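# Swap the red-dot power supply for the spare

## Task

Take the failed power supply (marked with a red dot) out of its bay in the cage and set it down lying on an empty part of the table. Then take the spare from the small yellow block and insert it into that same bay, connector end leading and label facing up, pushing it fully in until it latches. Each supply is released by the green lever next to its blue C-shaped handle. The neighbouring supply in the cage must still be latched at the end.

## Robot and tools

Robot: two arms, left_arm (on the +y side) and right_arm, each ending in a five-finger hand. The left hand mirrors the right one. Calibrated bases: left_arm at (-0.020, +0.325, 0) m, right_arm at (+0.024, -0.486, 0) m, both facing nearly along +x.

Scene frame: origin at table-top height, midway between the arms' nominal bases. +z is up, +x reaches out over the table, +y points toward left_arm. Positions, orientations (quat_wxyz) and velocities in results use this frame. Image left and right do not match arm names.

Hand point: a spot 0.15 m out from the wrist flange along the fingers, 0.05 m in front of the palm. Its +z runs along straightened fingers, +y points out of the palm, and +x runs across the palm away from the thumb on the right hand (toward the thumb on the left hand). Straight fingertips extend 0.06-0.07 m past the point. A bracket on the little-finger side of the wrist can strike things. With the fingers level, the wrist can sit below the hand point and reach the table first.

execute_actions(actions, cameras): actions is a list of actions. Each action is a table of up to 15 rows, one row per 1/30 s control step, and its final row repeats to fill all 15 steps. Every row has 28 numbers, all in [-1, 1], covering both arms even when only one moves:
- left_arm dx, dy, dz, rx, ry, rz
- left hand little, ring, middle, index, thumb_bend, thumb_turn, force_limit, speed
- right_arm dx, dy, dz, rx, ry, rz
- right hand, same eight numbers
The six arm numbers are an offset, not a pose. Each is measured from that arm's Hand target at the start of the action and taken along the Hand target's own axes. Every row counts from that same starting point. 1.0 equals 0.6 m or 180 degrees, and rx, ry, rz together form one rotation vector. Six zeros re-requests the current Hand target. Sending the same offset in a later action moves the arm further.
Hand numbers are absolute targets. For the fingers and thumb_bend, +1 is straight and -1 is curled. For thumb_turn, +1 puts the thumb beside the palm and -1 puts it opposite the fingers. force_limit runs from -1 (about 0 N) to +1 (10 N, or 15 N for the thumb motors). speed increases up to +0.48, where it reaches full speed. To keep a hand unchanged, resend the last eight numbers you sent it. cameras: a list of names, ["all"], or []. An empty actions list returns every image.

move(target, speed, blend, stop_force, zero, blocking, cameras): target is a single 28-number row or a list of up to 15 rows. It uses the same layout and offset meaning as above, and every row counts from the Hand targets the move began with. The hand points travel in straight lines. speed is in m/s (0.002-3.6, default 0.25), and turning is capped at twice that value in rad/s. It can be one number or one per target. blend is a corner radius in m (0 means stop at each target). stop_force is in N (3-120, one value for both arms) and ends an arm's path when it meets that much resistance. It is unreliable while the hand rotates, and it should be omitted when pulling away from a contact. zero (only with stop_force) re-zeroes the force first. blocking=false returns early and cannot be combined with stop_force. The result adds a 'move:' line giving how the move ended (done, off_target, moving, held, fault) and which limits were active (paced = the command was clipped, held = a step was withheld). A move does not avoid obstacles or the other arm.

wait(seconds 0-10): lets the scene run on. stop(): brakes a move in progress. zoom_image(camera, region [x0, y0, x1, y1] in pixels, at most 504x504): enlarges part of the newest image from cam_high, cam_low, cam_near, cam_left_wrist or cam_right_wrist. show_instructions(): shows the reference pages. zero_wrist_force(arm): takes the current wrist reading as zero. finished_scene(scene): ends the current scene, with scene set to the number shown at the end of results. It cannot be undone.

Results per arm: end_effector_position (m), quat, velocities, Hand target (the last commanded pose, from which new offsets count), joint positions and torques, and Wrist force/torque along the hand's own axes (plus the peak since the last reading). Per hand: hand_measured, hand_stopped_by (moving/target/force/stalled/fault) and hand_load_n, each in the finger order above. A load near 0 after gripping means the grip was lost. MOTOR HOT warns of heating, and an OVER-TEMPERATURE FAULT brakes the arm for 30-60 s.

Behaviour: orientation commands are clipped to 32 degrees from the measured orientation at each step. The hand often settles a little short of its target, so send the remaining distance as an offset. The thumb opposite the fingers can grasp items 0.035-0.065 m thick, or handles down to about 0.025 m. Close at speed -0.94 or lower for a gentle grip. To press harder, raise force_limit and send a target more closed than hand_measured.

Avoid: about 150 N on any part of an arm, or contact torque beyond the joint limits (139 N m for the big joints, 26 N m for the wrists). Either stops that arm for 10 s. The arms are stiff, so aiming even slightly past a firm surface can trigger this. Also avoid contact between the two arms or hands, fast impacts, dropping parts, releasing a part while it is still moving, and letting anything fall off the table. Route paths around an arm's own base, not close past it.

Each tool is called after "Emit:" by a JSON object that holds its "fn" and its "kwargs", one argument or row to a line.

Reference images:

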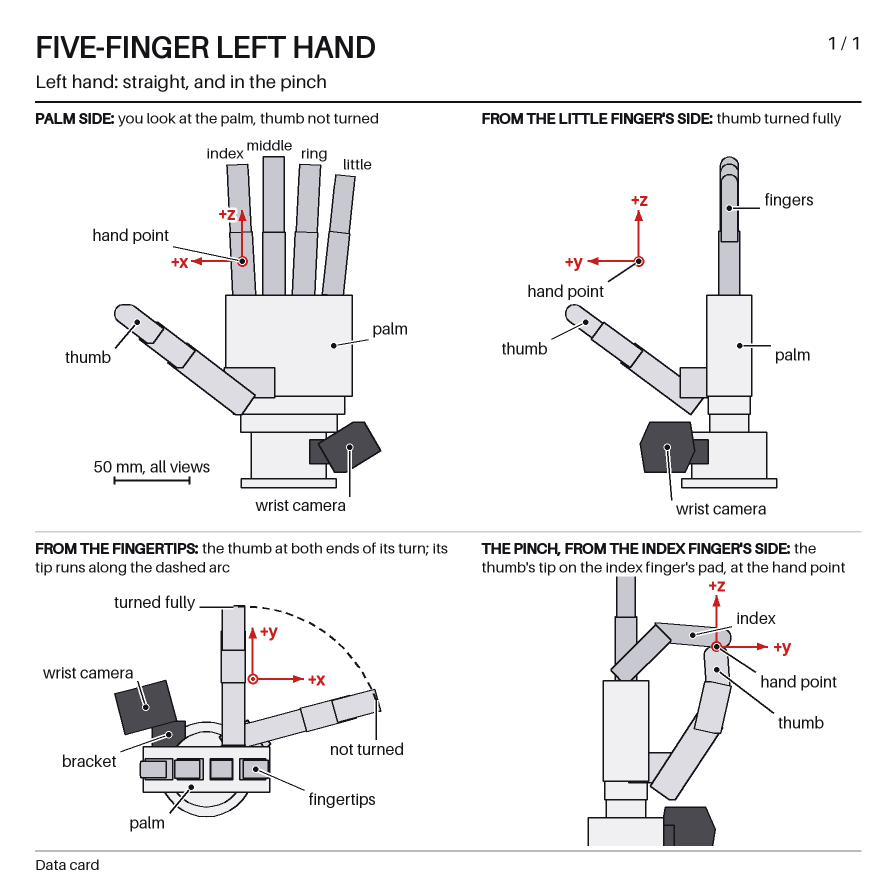

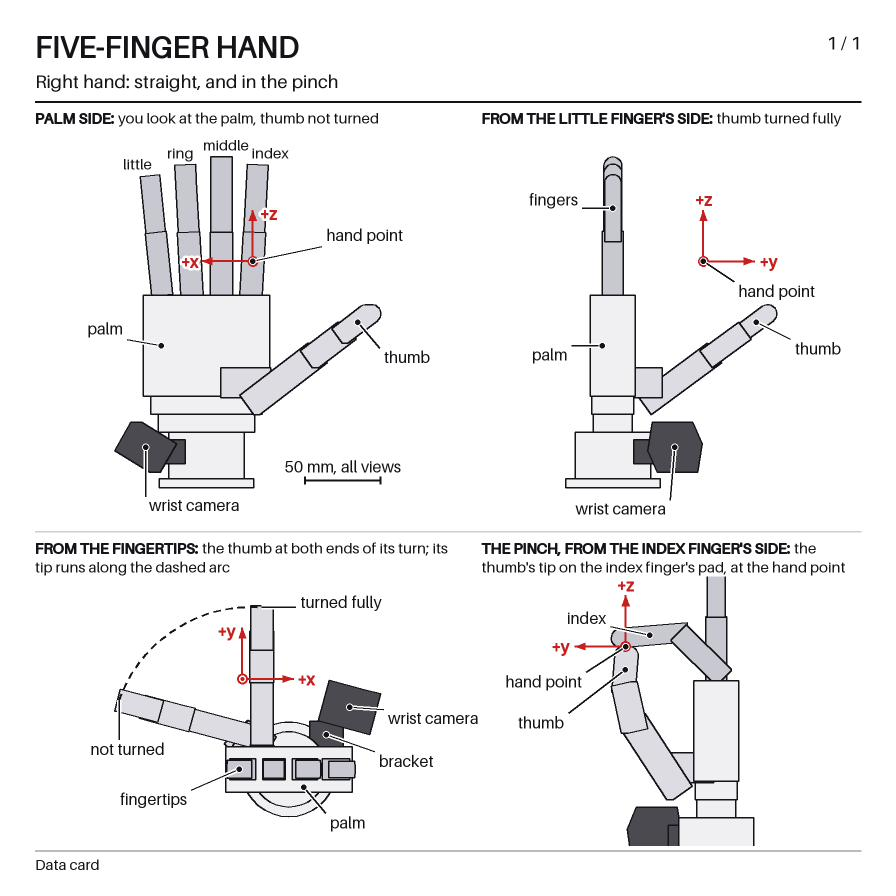

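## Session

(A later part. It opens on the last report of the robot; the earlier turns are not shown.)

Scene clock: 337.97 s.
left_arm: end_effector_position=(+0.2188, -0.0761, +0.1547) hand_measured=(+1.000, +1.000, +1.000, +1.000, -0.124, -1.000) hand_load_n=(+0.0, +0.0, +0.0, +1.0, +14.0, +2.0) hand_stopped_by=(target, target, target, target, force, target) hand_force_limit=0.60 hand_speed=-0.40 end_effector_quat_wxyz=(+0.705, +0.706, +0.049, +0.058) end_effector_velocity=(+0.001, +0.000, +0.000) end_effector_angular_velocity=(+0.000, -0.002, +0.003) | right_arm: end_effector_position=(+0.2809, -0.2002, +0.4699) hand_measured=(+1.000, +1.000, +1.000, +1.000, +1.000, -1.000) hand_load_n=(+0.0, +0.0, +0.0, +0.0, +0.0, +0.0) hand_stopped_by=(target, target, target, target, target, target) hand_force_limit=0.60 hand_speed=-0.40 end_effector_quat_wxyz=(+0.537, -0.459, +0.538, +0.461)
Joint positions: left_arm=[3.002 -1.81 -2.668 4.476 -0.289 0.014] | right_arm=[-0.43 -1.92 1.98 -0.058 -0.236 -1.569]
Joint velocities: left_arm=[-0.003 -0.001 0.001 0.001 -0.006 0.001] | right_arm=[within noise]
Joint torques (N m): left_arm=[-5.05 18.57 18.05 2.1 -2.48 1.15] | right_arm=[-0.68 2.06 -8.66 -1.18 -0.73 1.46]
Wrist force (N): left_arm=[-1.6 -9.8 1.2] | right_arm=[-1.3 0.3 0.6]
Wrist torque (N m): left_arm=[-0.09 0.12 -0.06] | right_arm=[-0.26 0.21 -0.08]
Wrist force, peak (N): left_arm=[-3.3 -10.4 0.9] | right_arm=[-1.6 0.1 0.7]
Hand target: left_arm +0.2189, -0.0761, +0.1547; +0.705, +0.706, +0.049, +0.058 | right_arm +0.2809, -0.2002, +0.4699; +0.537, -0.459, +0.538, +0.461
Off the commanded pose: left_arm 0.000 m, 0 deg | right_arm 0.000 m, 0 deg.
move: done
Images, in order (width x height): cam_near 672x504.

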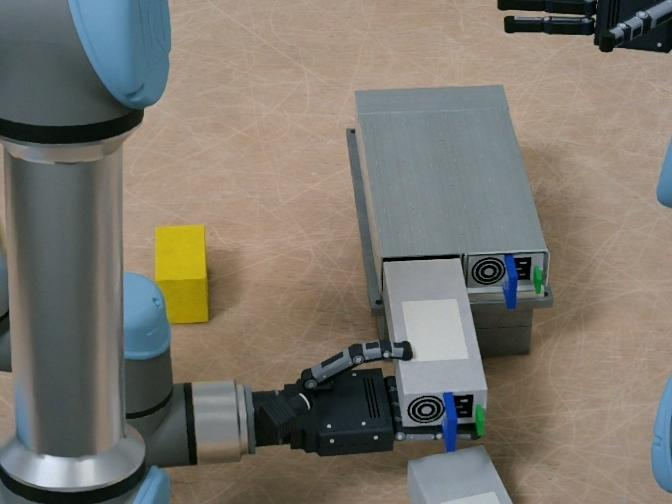

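Emit:
{"fn": "move", "kwargs": {
  "target": [
    [0,0.0009,0,0,0,0, 1,1,1,1,-0.3,-1,0.6,-0.4, 0,0,0,0,0,0, 1,1,1,1,1,-1,0.6,-0.4],
    [0.02,0.0006,0.0009,0,0,0, 1,1,1,1,-0.3,-1,0.6,-0.4, 0,0,0,0,0,0, 1,1,1,1,1,-1,0.6,-0.4]
  ],
  "speed": 0.012,
  "stop_force": 4,
  "cameras": ["cam_near"]
}}

Emit:
{"fn": "zoom_image", "kwargs": {
  "camera": "cam_near",
  "region": [445, 245, 475, 275]
}}

Emit:
{"fn": "zoom_image", "kwargs": {
  "camera": "cam_near",
  "region": [370, 245, 400, 275]
}}

Scene clock: 341.97 s.
left_arm: end_effector_position=(+0.2309, -0.0748, +0.1552) hand_measured=(+1.000, +1.000, +1.000, +1.000, -0.124, -1.000) hand_load_n=(+0.0, +0.0, +0.0, +0.5, +14.5, +1.5) hand_stopped_by=(target, target, target, target, force, target) hand_force_limit=0.60 hand_speed=-0.40 end_effector_quat_wxyz=(+0.705, +0.706, +0.049, +0.058) | right_arm: end_effector_position=(+0.2809, -0.2002, +0.4699) hand_measured=(+1.000, +1.000, +1.000, +1.000, +1.000, -1.000) hand_load_n=(+0.0, +0.0, +0.0, +0.0, +0.0, +0.0) hand_stopped_by=(target, target, target, target, target, target) hand_force_limit=0.60 hand_speed=-0.40 end_effector_quat_wxyz=(+0.537, -0.459, +0.538, +0.461)
Joint positions: left_arm=[3.016 -1.819 -2.643 4.461 -0.275 0.014] | right_arm=[-0.43 -1.92 1.98 -0.058 -0.236 -1.569]
Joint torques (N m): left_arm=[-5.44 34.89 -3.01 3.89 -2.5 1.27] | right_arm=[-6.48 3.33 -7.98 -1.15 -0.36 1.36]
Wrist force (N): left_arm=[-1.6 -9.4 1.4] | right_arm=[-1.4 0.0 0.5]
Wrist torque (N m): left_arm=[-0.05 0.15 -0.09] | right_arm=[-0.29 0.23 -0.09]
Wrist force, peak (N): left_arm=[-1.6 -10.3 1.1] | right_arm=[-1.4 0.1 0.9]
Hand target: left_arm +0.2309, -0.0748, +0.1552; +0.705, +0.706, +0.049, +0.058 | right_arm +0.2809, -0.2002, +0.4699; +0.537, -0.459, +0.538, +0.461
Off the commanded pose: left_arm 0.000 m, 0 deg | right_arm 0.000 m, 0 deg.
move: done
Images, in order (width x height): cam_near 672x504.

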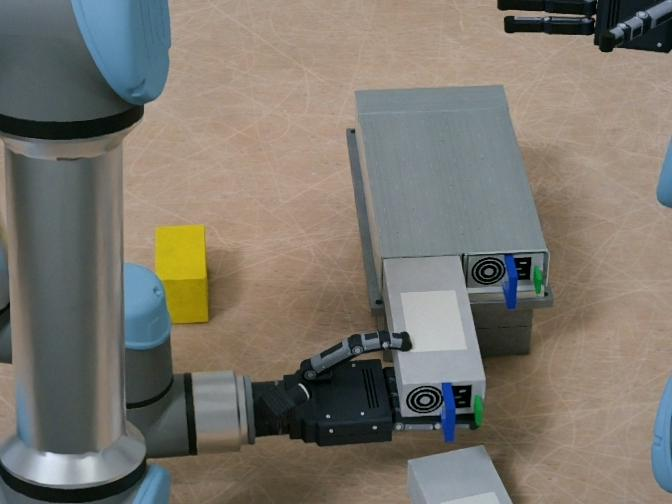

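Scaled by 16.800 from the camera's 672x504 image, which has a finer 960x720 frame.

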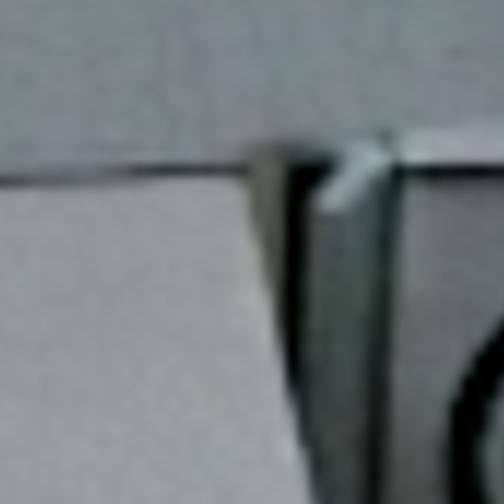

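Scaled by 16.800 from the camera's 672x504 image, which has a finer 960x720 frame.

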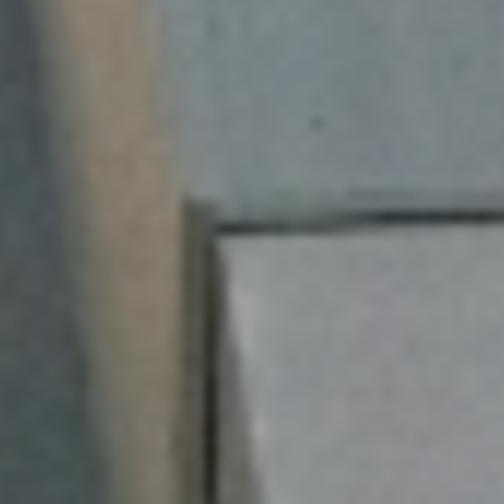

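Emit:
{"fn": "move", "kwargs": {
  "target": [0.0333,-0.0004,0.0015,0,0,0, 1,1,1,1,-0.3,-1,0.6,-0.4, 0,0,0,0,0,0, 1,1,1,1,1,-1,0.6,-0.4],
  "speed": 0.015,
  "stop_force": 5,
  "cameras": ["cam_near"]
}}

Emit:
{"fn": "zoom_image", "kwargs": {
  "camera": "cam_near",
  "region": [445, 245, 475, 275]
}}

Emit:
{"fn": "zoom_image", "kwargs": {
  "camera": "cam_near",
  "region": [370, 245, 400, 275]
}}

Scene clock: 345.37 s.
left_arm: end_effector_position=(+0.2508, -0.0727, +0.1552) hand_measured=(+1.000, +1.000, +1.000, +1.000, -0.124, -1.000) hand_load_n=(+0.0, +0.0, +0.0, +0.5, +14.0, +2.0) hand_stopped_by=(target, target, target, target, force, target) hand_force_limit=0.60 hand_speed=-0.40 end_effector_quat_wxyz=(+0.705, +0.706, +0.049, +0.058) | right_arm: end_effector_position=(+0.2809, -0.2002, +0.4699) hand_measured=(+1.000, +1.000, +1.000, +1.000, +1.000, -1.000) hand_load_n=(+0.5, +0.0, +0.0, +0.0, +0.0, +0.0) hand_stopped_by=(target, target, target, target, target, target) hand_force_limit=0.60 hand_speed=-0.40 end_effector_quat_wxyz=(+0.537, -0.459, +0.538, +0.461)
Joint positions: left_arm=[3.037 -1.84 -2.601 4.438 -0.254 0.014] | right_arm=[-0.43 -1.92 1.98 -0.058 -0.236 -1.569]
Joint torques (N m): left_arm=[-5.77 37.21 -1.77 4 -2.4 1.02] | right_arm=[-6.08 4.42 -8.71 -1.17 -0.5 1.47]
Wrist force (N): left_arm=[-1.2 -10.0 1.1] | right_arm=[-1.4 0.4 0.5]
Wrist torque (N m): left_arm=[-0.13 0.08 -0.06] | right_arm=[-0.22 0.22 -0.08]
Wrist force, peak (N): left_arm=[-2.2 -10.1 1.4] | right_arm=[-1.7 0.3 0.4]
Hand target: left_arm +0.2508, -0.0727, +0.1552; +0.705, +0.706, +0.049, +0.058 | right_arm +0.2809, -0.2002, +0.4699; +0.537, -0.459, +0.538, +0.461
Off the commanded pose: left_arm 0.000 m, 0 deg | right_arm 0.000 m, 0 deg.
move: done
Images, in order (width x height): cam_near 672x504.

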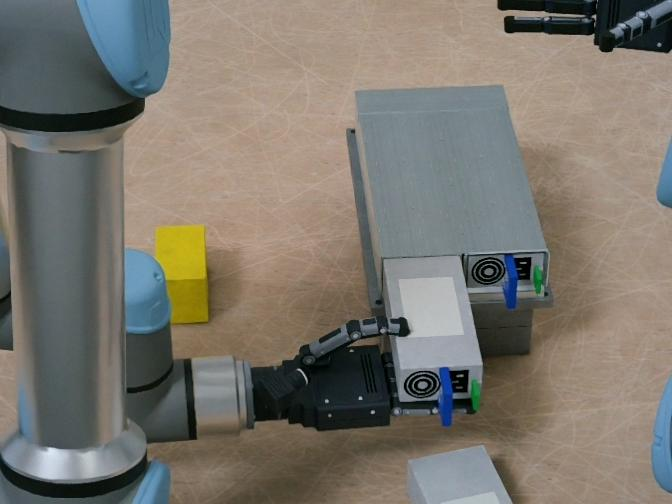

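Scaled by 16.800 from the camera's 672x504 image, which has a finer 960x720 frame.

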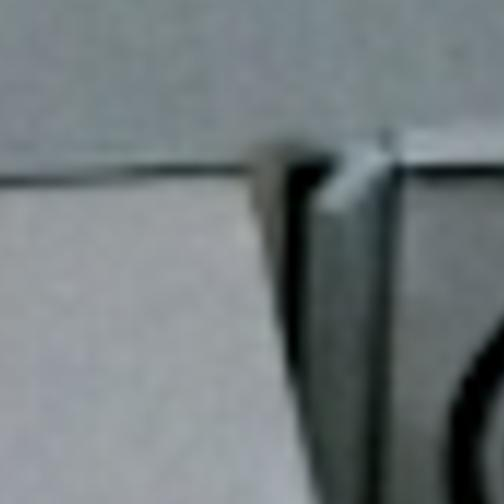

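Scaled by 16.800 from the camera's 672x504 image, which has a finer 960x720 frame.

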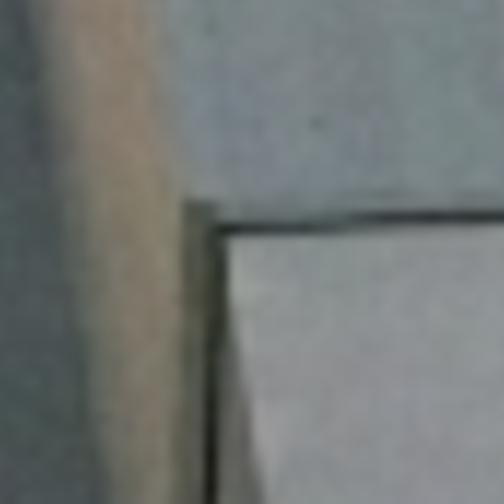

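Emit:
{"fn": "move", "kwargs": {
  "target": [0.0416,-0.0005,0.0015,0,0,0, 1,1,1,1,-0.3,-1,0.6,-0.4, 0,0,0,0,0,0, 1,1,1,1,1,-1,0.6,-0.4],
  "speed": 0.018,
  "stop_force": 6,
  "cameras": ["cam_near"]
}}

Emit:
{"fn": "zoom_image", "kwargs": {
  "camera": "cam_near",
  "region": [445, 245, 475, 275]
}}

Emit:
{"fn": "zoom_image", "kwargs": {
  "camera": "cam_near",
  "region": [370, 245, 400, 275]
}}

Scene clock: 348.27 s.
left_arm: end_effector_position=(+0.2756, -0.0698, +0.1552) hand_measured=(+1.000, +1.000, +1.000, +1.000, -0.124, -1.000) hand_load_n=(+0.0, +0.0, +0.0, +0.5, +14.5, +2.0) hand_stopped_by=(target, target, target, target, force, target) hand_force_limit=0.60 hand_speed=-0.40 end_effector_quat_wxyz=(+0.705, +0.706, +0.049, +0.058) | right_arm: end_effector_position=(+0.2809, -0.2002, +0.4699) hand_measured=(+1.000, +1.000, +1.000, +1.000, +1.000, -1.000) hand_load_n=(+0.0, +0.0, +0.0, +0.0, +0.0, -0.5) hand_stopped_by=(target, target, target, target, target, target) hand_force_limit=0.60 hand_speed=-0.40 end_effector_quat_wxyz=(+0.537, -0.459, +0.538, +0.461)
Joint positions: left_arm=[3.059 -1.866 -2.546 4.41 -0.232 0.015] | right_arm=[-0.43 -1.92 1.98 -0.058 -0.236 -1.569]
Joint torques (N m): left_arm=[-5.79 38.56 -1.8 3.99 -2.58 0.44] | right_arm=[-6.7 3.33 -7.83 -0.94 -0.76 1.75]
Wrist force (N): left_arm=[-1.0 -9.6 1.0] | right_arm=[-1.3 0.2 0.6]
Wrist torque (N m): left_arm=[-0.07 0.06 -0.07] | right_arm=[-0.26 0.21 -0.08]
Wrist force, peak (N): left_arm=[-1.4 -10.0 1.2] | right_arm=[-1.7 0.1 0.6]
Hand target: left_arm +0.2756, -0.0698, +0.1552; +0.705, +0.706, +0.049, +0.058 | right_arm +0.2809, -0.2002, +0.4699; +0.537, -0.459, +0.538, +0.461
Off the commanded pose: left_arm 0.000 m, 0 deg | right_arm 0.000 m, 0 deg.
move: done
Images, in order (width x height): cam_near 672x504.

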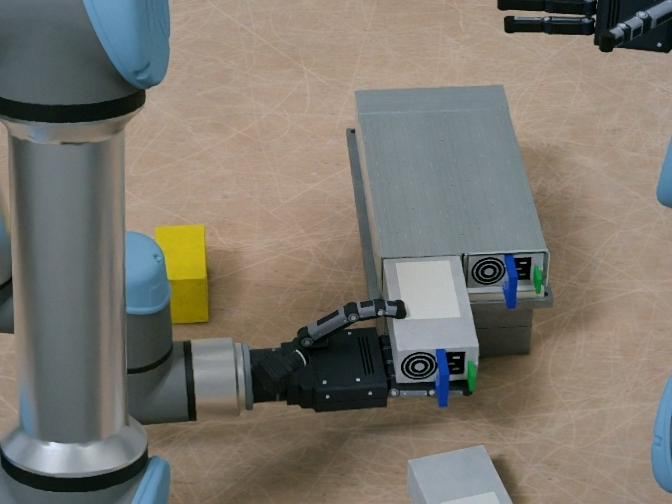

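Scaled by 16.800 from the camera's 672x504 image, which has a finer 960x720 frame.

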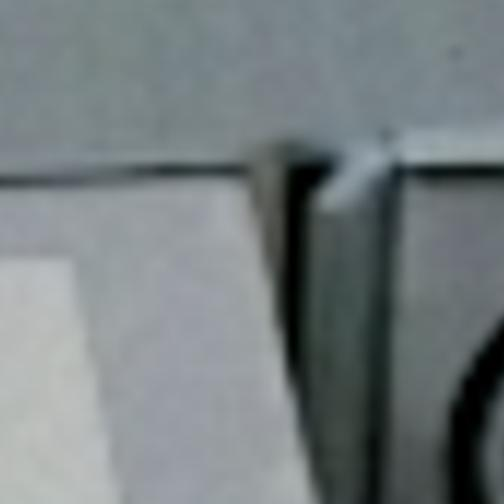

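Scaled by 16.800 from the camera's 672x504 image, which has a finer 960x720 frame.

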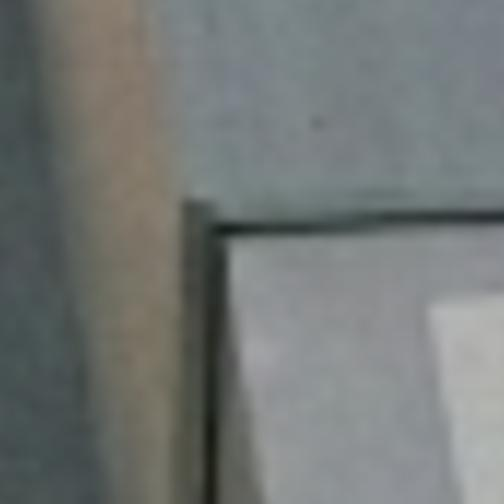

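Emit:
{"fn": "move", "kwargs": {
  "target": [0.0566,-0.0007,0.0022,0,0,0, 1,1,1,1,-0.3,-1,0.6,-0.4, 0,0,0,0,0,0, 1,1,1,1,1,-1,0.6,-0.4],
  "speed": 0.018,
  "stop_force": 6,
  "cameras": ["cam_near","cam_high"]
}}

Emit:
{"fn": "zoom_image", "kwargs": {
  "camera": "cam_near",
  "region": [360, 245, 480, 365]
}}

Emit:
{"fn": "zoom_image", "kwargs": {
  "camera": "cam_near",
  "region": [370, 245, 400, 275]
}}

Scene clock: 351.80 s.
left_arm: end_effector_position=(+0.3093, -0.0659, +0.1553) hand_measured=(+1.000, +1.000, +1.000, +1.000, -0.124, -1.000) hand_load_n=(+0.0, +0.0, +0.0, +0.5, +14.0, +1.5) hand_stopped_by=(target, target, target, target, force, target) hand_force_limit=0.60 hand_speed=-0.40 end_effector_quat_wxyz=(+0.705, +0.706, +0.049, +0.058) | right_arm: end_effector_position=(+0.2809, -0.2002, +0.4699) hand_measured=(+1.000, +1.000, +1.000, +1.000, +1.000, -1.000) hand_load_n=(+0.0, +0.0, +0.0, +0.0, +0.0, +0.0) hand_stopped_by=(target, target, target, target, target, target) hand_force_limit=0.60 hand_speed=-0.40 end_effector_quat_wxyz=(+0.537, -0.459, +0.538, +0.461)
Joint positions: left_arm=[3.083 -1.904 -2.468 4.369 -0.208 0.015] | right_arm=[-0.43 -1.92 1.98 -0.058 -0.236 -1.569]
Joint torques (N m): left_arm=[-5.83 41.35 -1.88 3.73 -2.51 0.29] | right_arm=[-9.05 2.07 -10.08 -1.04 -0.5 1.82]
Wrist force (N): left_arm=[-0.9 -9.3 0.9] | right_arm=[-1.5 -0.2 0.6]
Wrist torque (N m): left_arm=[-0.12 0.09 -0.05] | right_arm=[-0.33 0.23 -0.11]
Wrist force, peak (N): left_arm=[-1.0 -10.3 1.3] | right_arm=[-1.7 0.3 0.5]
Hand target: left_arm +0.3093, -0.0659, +0.1553; +0.705, +0.706, +0.049, +0.058 | right_arm +0.2809, -0.2002, +0.4699; +0.537, -0.459, +0.538, +0.461
Off the commanded pose: left_arm 0.000 m, 0 deg | right_arm 0.000 m, 0 deg.
move: done
Images, in order (width x height): cam_high 672x504, cam_near 672x504.

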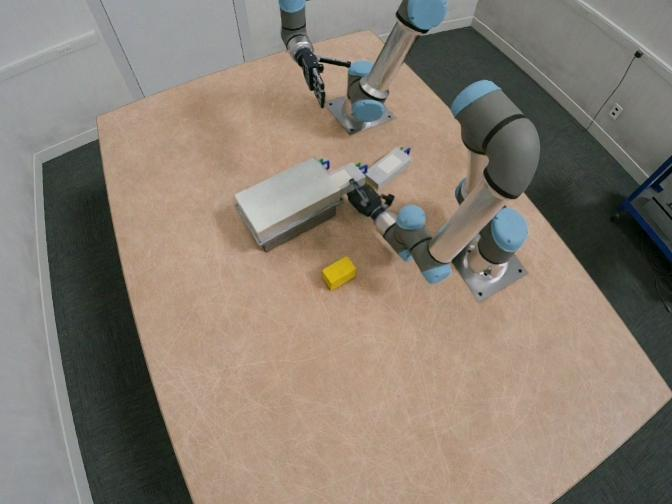

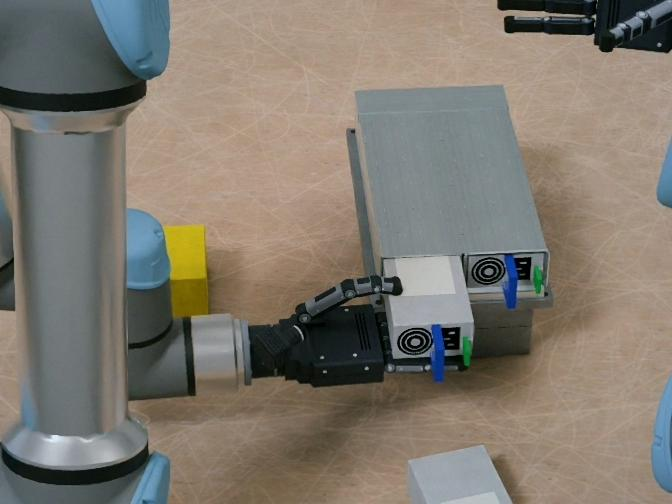

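Scaled by 4.200 from the camera's 672x504 image, which has a finer 960x720 frame.

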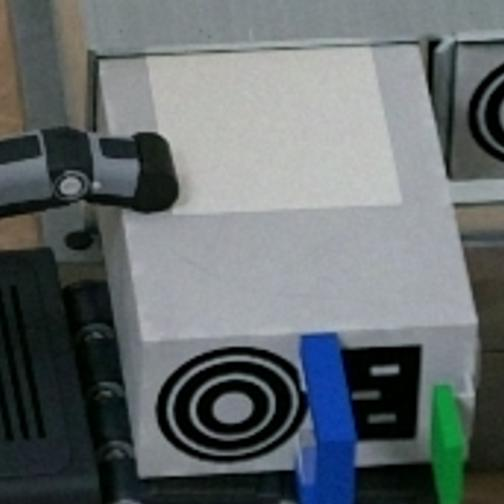

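Scaled by 16.800 from the camera's 672x504 image, which has a finer 960x720 frame.

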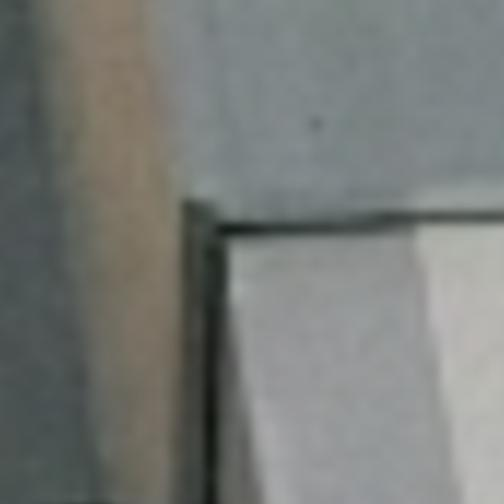

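Emit:
{"fn": "move", "kwargs": {
  "target": [0.0083,-0.0001,0.0003,0,0,0, 1,1,1,1,-0.3,-1,0.6,-0.4, 0,0,0,0,0,0, 1,1,1,1,1,-1,0.6,-0.4],
  "speed": 0.02,
  "stop_force": 6
}}

Emit:
{"fn": "move", "kwargs": {
  "target": [0,0,0,0,0,0, 1,1,1,1,1,-1,0.6,-0.6, 0,0,0,0,0,0, 1,1,1,1,1,-1,0.6,-0.4],
  "speed": 0.05,
  "cameras": ["cam_near"]
}}

Emit:
{"fn": "zoom_image", "kwargs": {
  "camera": "cam_near",
  "region": [360, 245, 480, 365]
}}

Scene clock: 354.27 s.
left_arm: end_effector_position=(+0.3143, -0.0653, +0.1552) hand_measured=(+1.000, +1.000, +1.000, +1.000, -0.124, -1.000) hand_load_n=(+0.0, +0.0, +0.0, +0.5, +14.0, +1.5) hand_stopped_by=(target, target, target, target, force, target) hand_force_limit=0.60 hand_speed=-0.40 end_effector_quat_wxyz=(+0.705, +0.706, +0.049, +0.058) | right_arm: end_effector_position=(+0.2809, -0.2002, +0.4699) hand_measured=(+1.000, +1.000, +1.000, +1.000, +1.000, -1.000) hand_load_n=(+0.0, +0.0, +0.0, +0.0, +0.0, -0.5) hand_stopped_by=(target, target, target, target, target, target) hand_force_limit=0.60 hand_speed=-0.40 end_effector_quat_wxyz=(+0.537, -0.459, +0.538, +0.461)
Joint positions: left_arm=[3.086 -1.91 -2.456 4.363 -0.204 0.015] | right_arm=[-0.43 -1.92 1.98 -0.058 -0.236 -1.569]
Joint torques (N m): left_arm=[-3.93 40 -1.56 2.5 -2.39 1.68] | right_arm=[-8.02 3.57 -8.68 -0.95 -0.81 1.68]
Wrist force (N): left_arm=[-0.7 -8.0 1.5] | right_arm=[-1.6 -0.3 0.4]
Wrist torque (N m): left_arm=[-0.17 0.07 -0.04] | right_arm=[-0.34 0.25 -0.11]
Wrist force, peak (N): left_arm=[-1.1 -10.1 0.8] | right_arm=[-1.6 0.0 0.8]
Hand target: left_arm +0.3143, -0.0653, +0.1553; +0.705, +0.706, +0.049, +0.058 | right_arm +0.2809, -0.2002, +0.4699; +0.537, -0.459, +0.538, +0.461
Off the commanded pose: left_arm 0.000 m, 0 deg | right_arm 0.000 m, 0 deg.
move: done

Scene clock: 356.53 s.
left_arm: end_effector_position=(+0.3143, -0.0653, +0.1553) hand_measured=(+1.000, +1.000, +1.000, +1.000, +1.000, -1.000) hand_load_n=(+0.0, +0.0, +0.0, +0.0, +0.0, +0.0) hand_stopped_by=(target, target, target, target, target, target) hand_force_limit=0.60 hand_speed=-0.60 end_effector_quat_wxyz=(+0.705, +0.706, +0.049, +0.058) | right_arm: end_effector_position=(+0.2809, -0.2002, +0.4699) hand_measured=(+1.000, +1.000, +1.000, +1.000, +1.000, -1.000) hand_load_n=(+0.0, +0.0, +0.0, -0.5, +0.0, -0.5) hand_stopped_by=(target, target, target, target, target, target) hand_force_limit=0.60 hand_speed=-0.40 end_effector_quat_wxyz=(+0.537, -0.459, +0.538, +0.461)
Joint positions: left_arm=[3.086 -1.909 -2.456 4.363 -0.205 0.015] | right_arm=[-0.43 -1.92 1.98 -0.058 -0.236 -1.569]
Joint torques (N m): left_arm=[-3.71 40.66 -0.81 3.36 -2.39 -0.78] | right_arm=[-7.04 3.63 -9.96 -1.05 -0.38 1.74]
Wrist force (N): left_arm=[-1.8 -6.3 0.8] | right_arm=[-1.1 0.0 0.4]
Wrist torque (N m): left_arm=[-0.25 0.12 0.05] | right_arm=[-0.28 0.18 -0.08]
Wrist force, peak (N): left_arm=[-0.9 -8.7 1.4] | right_arm=[-1.6 0.1 0.5]
Hand target: left_arm +0.3143, -0.0653, +0.1553; +0.705, +0.706, +0.049, +0.058 | right_arm +0.2809, -0.2002, +0.4699; +0.537, -0.459, +0.538, +0.461
Off the commanded pose: left_arm 0.000 m, 0 deg | right_arm 0.000 m, 0 deg.
move: done
Images, in order (width x height): cam_near 672x504.

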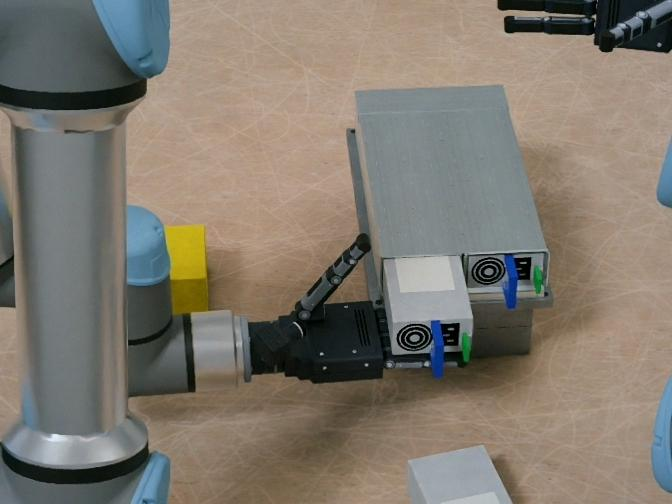

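Scaled by 4.200 from the camera's 672x504 image, which has a finer 960x720 frame.

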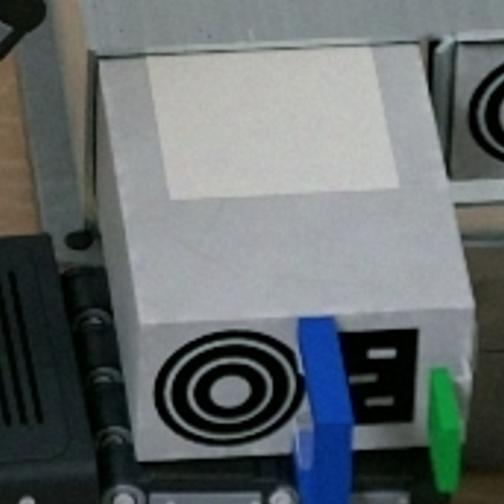

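Emit:
{"fn": "move", "kwargs": {
  "target": [
    [0.0002,-0.0167,0,0,0,0, 1,1,1,1,1,-1,0.6,-0.6, 0,0,0,0,0,0, 1,1,1,1,1,-1,0.6,-0.4]
  ],
  "speed": 0.01,
  "cameras": ["cam_near"]
}}

Emit:
{"fn": "zoom_image", "kwargs": {
  "camera": "cam_near",
  "region": [360, 245, 480, 365]
}}

Scene clock: 359.83 s.
left_arm: end_effector_position=(+0.3145, -0.0653, +0.1451) hand_measured=(+1.000, +1.000, +1.000, +1.000, +1.000, -1.000) hand_load_n=(+0.0, +0.0, +0.0, +0.0, -0.5, +0.0) hand_stopped_by=(target, target, target, target, target, target) hand_force_limit=0.60 hand_speed=-0.60 end_effector_quat_wxyz=(+0.705, +0.706, +0.049, +0.058) | right_arm: end_effector_position=(+0.2809, -0.2002, +0.4699) hand_measured=(+1.000, +1.000, +1.000, +1.000, +1.000, -1.000) hand_load_n=(+0.0, +0.0, +0.0, +0.0, +0.0, +0.0) hand_stopped_by=(target, target, target, target, target, target) hand_force_limit=0.60 hand_speed=-0.40 end_effector_quat_wxyz=(+0.537, -0.459, +0.538, +0.461)
Joint positions: left_arm=[3.086 -1.945 -2.458 4.401 -0.204 0.015] | right_arm=[-0.43 -1.92 1.98 -0.058 -0.236 -1.569]
Joint torques (N m): left_arm=[7.79 36.23 -4.02 0.95 2.18 -1.24] | right_arm=[-8.99 4.75 -8.16 -1.25 -0.41 1.66]
Wrist force (N): left_arm=[-1.1 0.0 0.9] | right_arm=[-1.2 0.2 0.4]
Wrist torque (N m): left_arm=[-0.10 0.06 0.09] | right_arm=[-0.25 0.19 -0.07]
Wrist force, peak (N): left_arm=[-1.8 -6.5 0.7] | right_arm=[-1.7 0.2 0.7]
Hand target: left_arm +0.3145, -0.0653, +0.1452; +0.705, +0.706, +0.049, +0.058 | right_arm +0.2809, -0.2002, +0.4699; +0.537, -0.459, +0.538, +0.461
Off the commanded pose: left_arm 0.000 m, 0 deg | right_arm 0.000 m, 0 deg.
move: done
Images, in order (width x height): cam_near 672x504.

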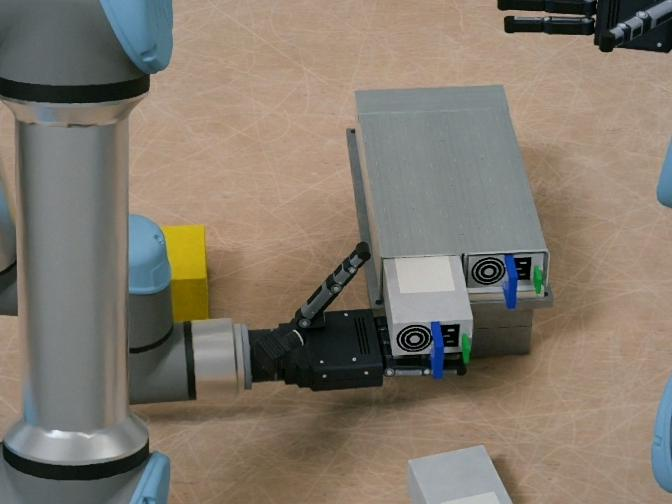

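Scaled by 4.200 from the camera's 672x504 image, which has a finer 960x720 frame.

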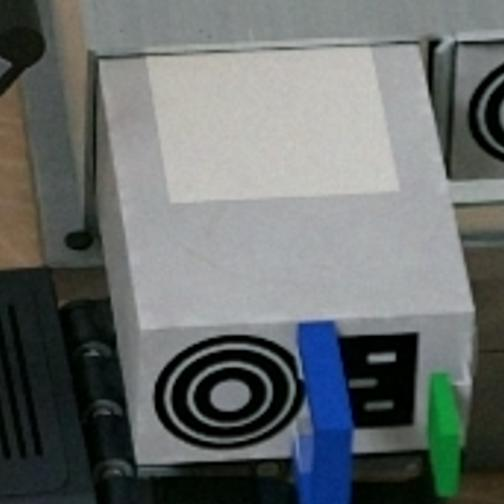

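Emit:
{"fn": "move", "kwargs": {
  "target": [
    [0.0087,0,-0.1998,0,0,0, 1,1,1,1,1,-1,0.6,-0.6, 0,0.3011,0.1727,0,0,0, 1,1,1,1,1,-1,0.6,-0.4],
    [0.0087,0.10,-0.33,0,0,0, 1,1,1,1,1,-1,0.6,-0.6, 0.28,0.3011,0.1727,0,0,0, 1,1,1,1,1,-1,0.6,-0.4]
  ],
  "speed": 0.16,
  "cameras": ["cam_near","cam_high","cam_right_wrist"]
}}

Scene clock: 364.00 s.
left_arm: end_effector_position=(+0.2889, +0.1311, +0.2054) hand_measured=(+1.000, +1.000, +1.000, +1.000, +1.000, -1.000) hand_load_n=(+0.0, +0.0, +0.0, +0.0, +0.0, +0.0) hand_stopped_by=(target, target, target, target, target, target) hand_force_limit=0.60 hand_speed=-0.60 end_effector_quat_wxyz=(+0.704, +0.706, +0.049, +0.058) | right_arm: end_effector_position=(+0.1179, -0.0700, +0.3024) hand_measured=(+1.000, +1.000, +1.000, +1.000, +1.000, -1.000) hand_load_n=(+0.0, +0.0, +0.0, +0.0, +0.0, +0.0) hand_stopped_by=(target, target, target, target, target, target) hand_force_limit=0.60 hand_speed=-0.40 end_effector_quat_wxyz=(+0.537, -0.459, +0.538, +0.461)
Joint positions: left_arm=[3.91 -1.609 -2.595 4.205 0.619 0.012] | right_arm=[0.164 -2.097 2.514 -0.417 0.358 -1.568]
Joint torques (N m): left_arm=[7.09 -0.46 -1.85 -0.64 0.01 -0.97] | right_arm=[-5.87 0.47 -20.17 -1.32 -1.14 -1.67]
Wrist force (N): left_arm=[-1.3 -0.1 1.0] | right_arm=[-1.4 0.3 0.0]
Wrist torque (N m): left_arm=[-0.13 0.10 0.07] | right_arm=[-0.25 0.24 -0.15]
Wrist force, peak (N): left_arm=[-1.2 -0.2 1.8] | right_arm=[-2.7 0.1 0.0]
Hand target: left_arm +0.2889, +0.1311, +0.2054; +0.705, +0.706, +0.049, +0.058 | right_arm +0.1179, -0.0700, +0.3024; +0.537, -0.459, +0.538, +0.461
Off the commanded pose: left_arm 0.000 m, 0 deg | right_arm 0.000 m, 0 deg.
move: done
camera_calibration:
cam_right_wrist: T_world_to_cam=[[-0.942736, 0.150535, -0.297637, 0.216081], [-0.332772, -0.485041, 0.808702, -0.239784], [-0.0226281, 0.861437, 0.507359, 0.0259249], [0, 0, 0, 1]] pos_world=[0.1245, -0.171166, 0.245074]
Images, in order (width x height): cam_high 672x504, cam_near 672x504, cam_right_wrist 672x504.

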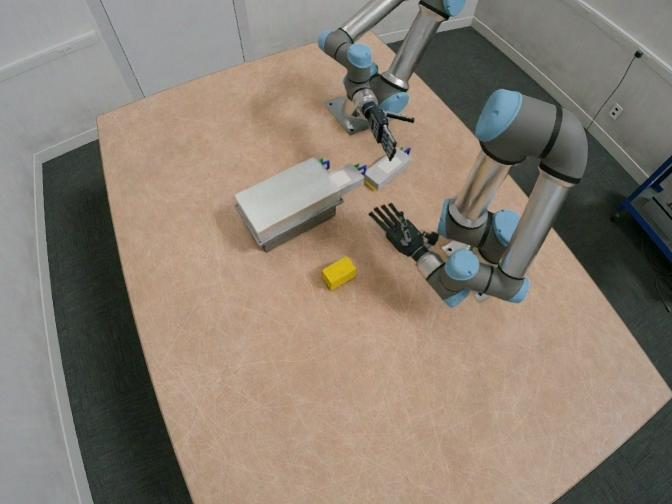

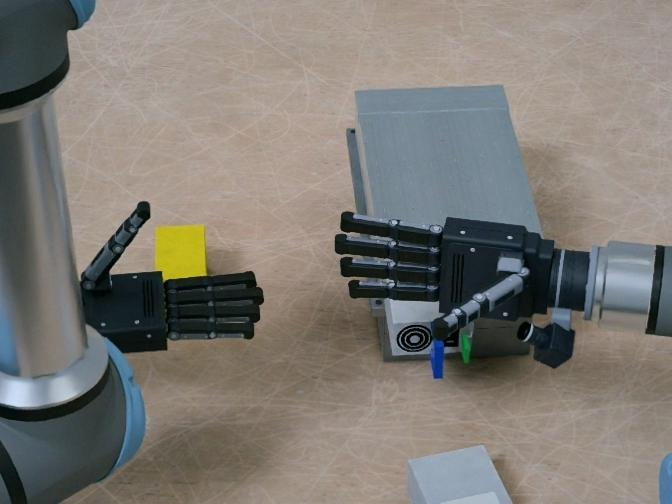

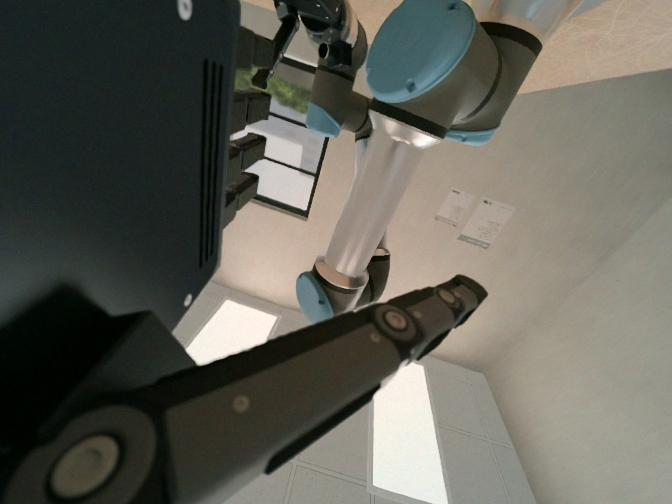

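Emit:
{"fn": "move", "kwargs": {
  "target": [0,0,0,0,0,0, 1,1,1,1,1,-1,0.6,-0.6, 0.2457,0,0,0,0,0, 1,1,1,1,1,-1,0.6,-0.4],
  "speed": 0.12,
  "stop_force": 10,
  "cameras": ["cam_near","cam_high","cam_low"]
}}

Emit:
{"fn": "zoom_image", "kwargs": {
  "camera": "cam_near",
  "region": [340, 240, 560, 420]
}}

Scene clock: 367.00 s.
left_arm: end_effector_position=(+0.2889, +0.1311, +0.2054) hand_measured=(+1.000, +1.000, +1.000, +1.000, +1.000, -1.000) hand_load_n=(+0.0, +0.0, +0.0, +0.0, +0.0, +0.0) hand_stopped_by=(target, target, target, target, target, target) hand_force_limit=0.60 hand_speed=-0.60 end_effector_quat_wxyz=(+0.705, +0.706, +0.049, +0.058) | right_arm: end_effector_position=(+0.1176, -0.0699, +0.1550) hand_measured=(+1.000, +1.000, +1.000, +1.000, +1.000, -1.000) hand_load_n=(+0.0, +0.0, +0.0, +0.0, -0.5, -0.5) hand_stopped_by=(target, target, target, target, target, target) hand_force_limit=0.60 hand_speed=-0.40 end_effector_quat_wxyz=(+0.537, -0.459, +0.538, +0.461)
Joint positions: left_arm=[3.91 -1.609 -2.595 4.205 0.619 0.012] | right_arm=[0.165 -1.575 2.763 -1.189 0.359 -1.568]
Joint torques (N m): left_arm=[9.37 -1.84 -0.61 -3.41 2.37 0.13] | right_arm=[-10.97 0.87 -22.07 -1.7 -1.06 0.53]
Wrist force (N): left_arm=[-0.8 -0.3 1.2] | right_arm=[-1.1 0.3 0.1]
Wrist torque (N m): left_arm=[-0.17 0.04 0.10] | right_arm=[-0.28 0.21 -0.06]
Wrist force, peak (N): left_arm=[-1.2 -0.4 1.3] | right_arm=[-2.6 0.2 -0.2]
Hand target: left_arm +0.2889, +0.1311, +0.2054; +0.705, +0.706, +0.049, +0.058 | right_arm +0.1176, -0.0699, +0.1550; +0.537, -0.459, +0.538, +0.461
Off the commanded pose: left_arm 0.000 m, 0 deg | right_arm 0.000 m, 0 deg.
move: done
Images, in order (width x height): cam_high 672x504, cam_low 672x504, cam_near 672x504.

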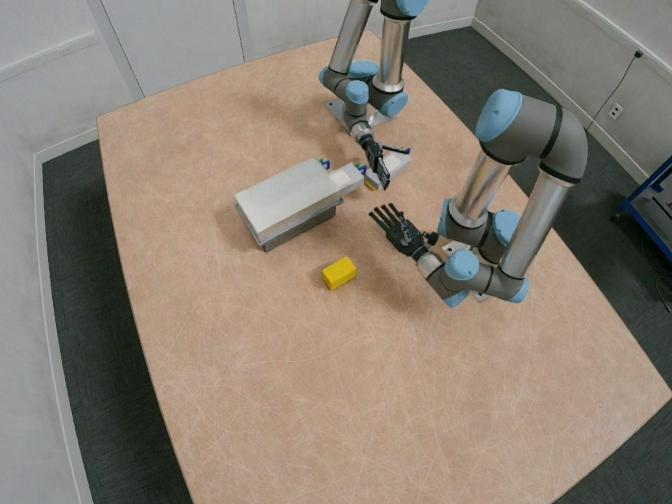

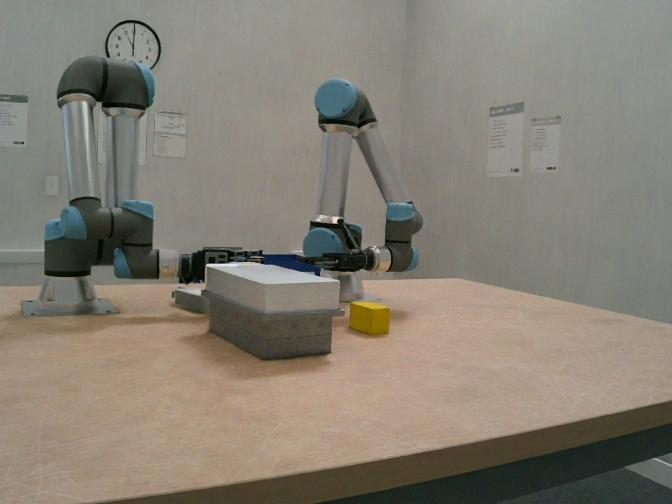

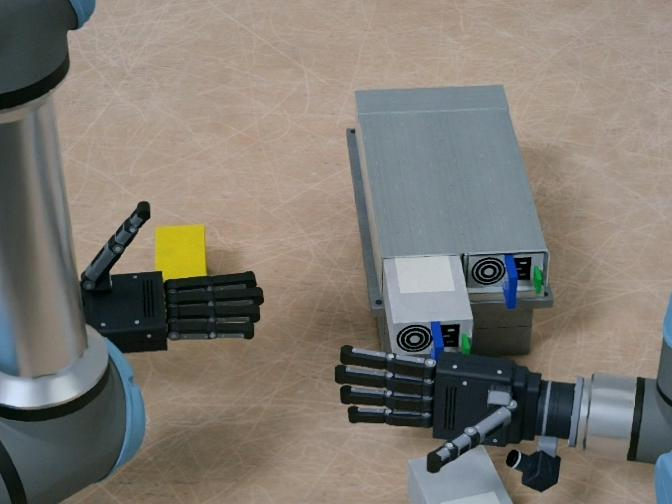

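Scaled by 2.291 from the camera's 672x504 image, which has a finer 960x720 frame.

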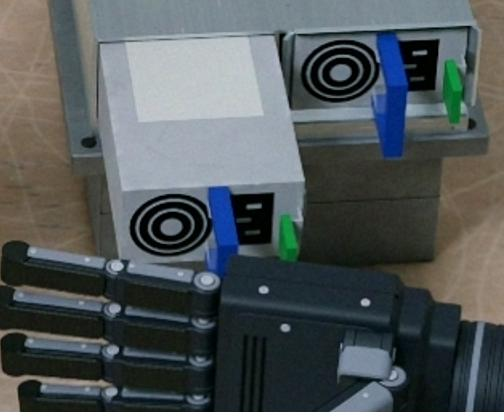

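Emit:
{"fn": "move", "kwargs": {
  "target": [0,0.1667,-0.2,0,0,0, 1,1,1,1,1,-1,0.6,-0.6, 0,-0.03,0.0852,0.0389,0,0, 1,1,1,1,1,-1,0.6,-0.4],
  "speed": 0.12,
  "cameras": ["cam_near"]
}}

Emit:
{"fn": "zoom_image", "kwargs": {
  "camera": "cam_near",
  "region": [340, 240, 560, 420]
}}

Scene clock: 371.67 s.
left_arm: end_effector_position=(+0.2695, +0.2494, +0.3054) hand_measured=(+1.000, +1.000, +1.000, +1.000, +1.000, -1.000) hand_load_n=(+0.0, +0.0, +0.0, +0.0, +0.0, +0.0) hand_stopped_by=(target, target, target, target, target, target) hand_force_limit=0.60 hand_speed=-0.60 end_effector_quat_wxyz=(+0.704, +0.706, +0.049, +0.058) | right_arm: end_effector_position=(+0.1432, -0.0222, +0.1549) hand_measured=(+1.000, +1.000, +1.000, +1.000, +1.000, -1.000) hand_load_n=(+0.0, +0.0, +0.0, +0.0, +0.0, -0.5) hand_stopped_by=(target, target, target, target, target, target) hand_force_limit=0.60 hand_speed=-0.40 end_effector_quat_wxyz=(+0.564, -0.426, +0.565, +0.427)
Joint positions: left_arm=[4.284 -1.409 -2.382 3.792 0.993 0.012] | right_arm=[0.44 -1.474 2.649 -1.174 0.756 -1.569]
Joint torques (N m): left_arm=[4.42 -1.04 12.8 -0.17 -1.42 -1.07] | right_arm=[-5.58 -21.37 2.06 -2.7 1.41 -0.26]
Wrist force (N): left_arm=[-1.1 0.0 0.8] | right_arm=[-1.1 0.3 0.1]
Wrist torque (N m): left_arm=[-0.09 0.08 0.07] | right_arm=[-0.21 0.21 -0.05]
Wrist force, peak (N): left_arm=[-1.0 -0.9 1.7] | right_arm=[-1.4 0.5 0.1]
Hand target: left_arm +0.2695, +0.2494, +0.3055; +0.705, +0.706, +0.049, +0.058 | right_arm +0.1432, -0.0222, +0.1549; +0.564, -0.426, +0.565, +0.427
Off the commanded pose: left_arm 0.000 m, 0 deg | right_arm 0.000 m, 0 deg.
move: done
Images, in order (width x height): cam_near 672x504.

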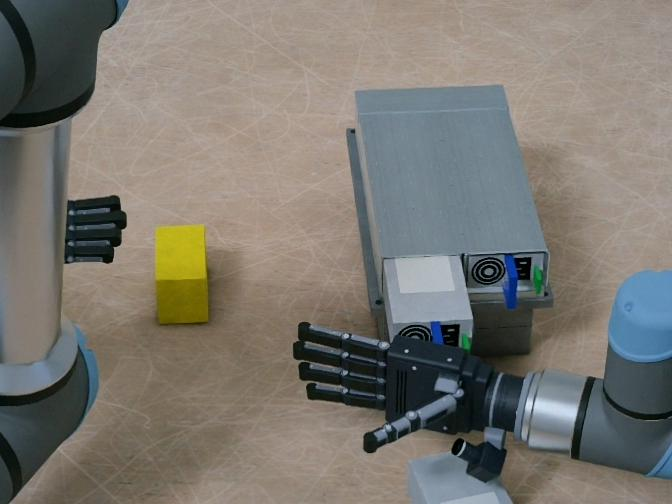

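Scaled by 2.291 from the camera's 672x504 image, which has a finer 960x720 frame.

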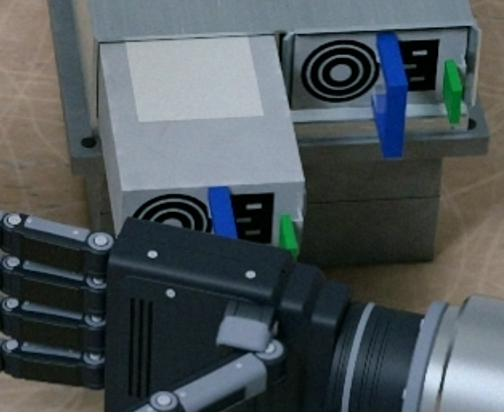

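Emit:
{"fn": "move", "kwargs": {
  "target": [0,0,0,0,0,0, 1,1,1,1,1,-1,0.6,-0.6, 0,-0.0695,0.0281,0,0,0, 1,1,1,1,1,-1,0.6,-0.4],
  "speed": 0.03,
  "stop_force": 15,
  "cameras": ["cam_near"]
}}

Emit:
{"fn": "zoom_image", "kwargs": {
  "camera": "cam_near",
  "region": [340, 240, 560, 420]
}}

Scene clock: 374.37 s.
left_arm: end_effector_position=(+0.2695, +0.2494, +0.3055) hand_measured=(+1.000, +1.000, +1.000, +1.000, +1.000, -1.000) hand_load_n=(+0.0, +0.0, +0.0, +0.0, +0.0, +0.0) hand_stopped_by=(target, target, target, target, target, target) hand_force_limit=0.60 hand_speed=-0.60 end_effector_quat_wxyz=(+0.705, +0.706, +0.049, +0.058) | right_arm: end_effector_position=(+0.1688, -0.0194, +0.1549) hand_measured=(+1.000, +1.000, +1.000, +1.000, +1.000, -1.000) hand_load_n=(+0.0, +0.0, +0.0, +0.0, +0.0, -0.5) hand_stopped_by=(target, target, target, target, target, target) hand_force_limit=0.60 hand_speed=-0.40 end_effector_quat_wxyz=(+0.564, -0.426, +0.565, +0.427)
Joint positions: left_arm=[4.284 -1.409 -2.382 3.792 0.993 0.012] | right_arm=[0.396 -1.44 2.604 -1.164 0.712 -1.569]
Joint torques (N m): left_arm=[7.65 -4.87 24.61 -3.56 2.27 1.1] | right_arm=[10.35 -16.58 1.9 -2.27 -1.05 0.88]
Wrist force (N): left_arm=[-1.3 0.0 1.0] | right_arm=[-1.2 0.4 0.1]
Wrist torque (N m): left_arm=[-0.10 0.12 0.06] | right_arm=[-0.22 0.22 -0.05]
Wrist force, peak (N): left_arm=[-1.5 0.0 1.1] | right_arm=[-2.2 16.8 -0.2]
Hand target: left_arm +0.2695, +0.2494, +0.3055; +0.705, +0.706, +0.049, +0.058 | right_arm +0.1688, -0.0194, +0.1548; +0.563, -0.426, +0.565, +0.427 (not the last commanded pose)
Off the commanded pose: left_arm 0.000 m, 0 deg | right_arm 0.019 m, 0 deg.
move: contact (right_arm)
Images, in order (width x height): cam_near 672x504.

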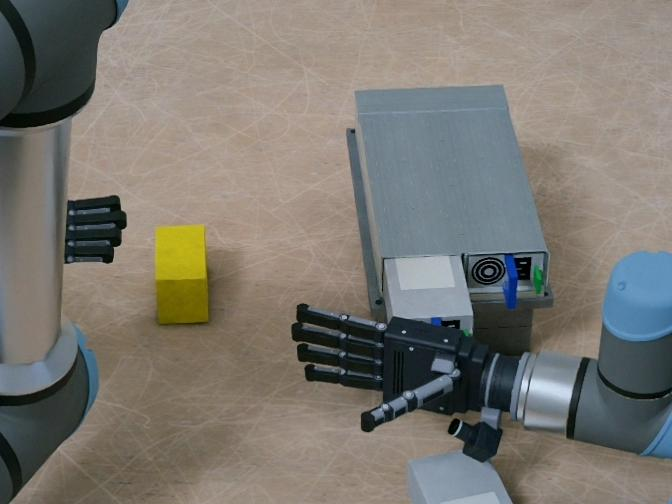

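Scaled by 2.291 from the camera's 672x504 image, which has a finer 960x720 frame.

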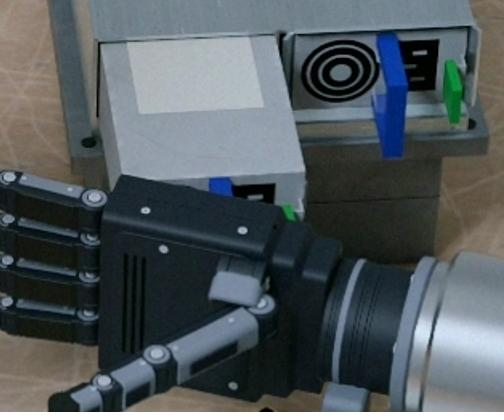

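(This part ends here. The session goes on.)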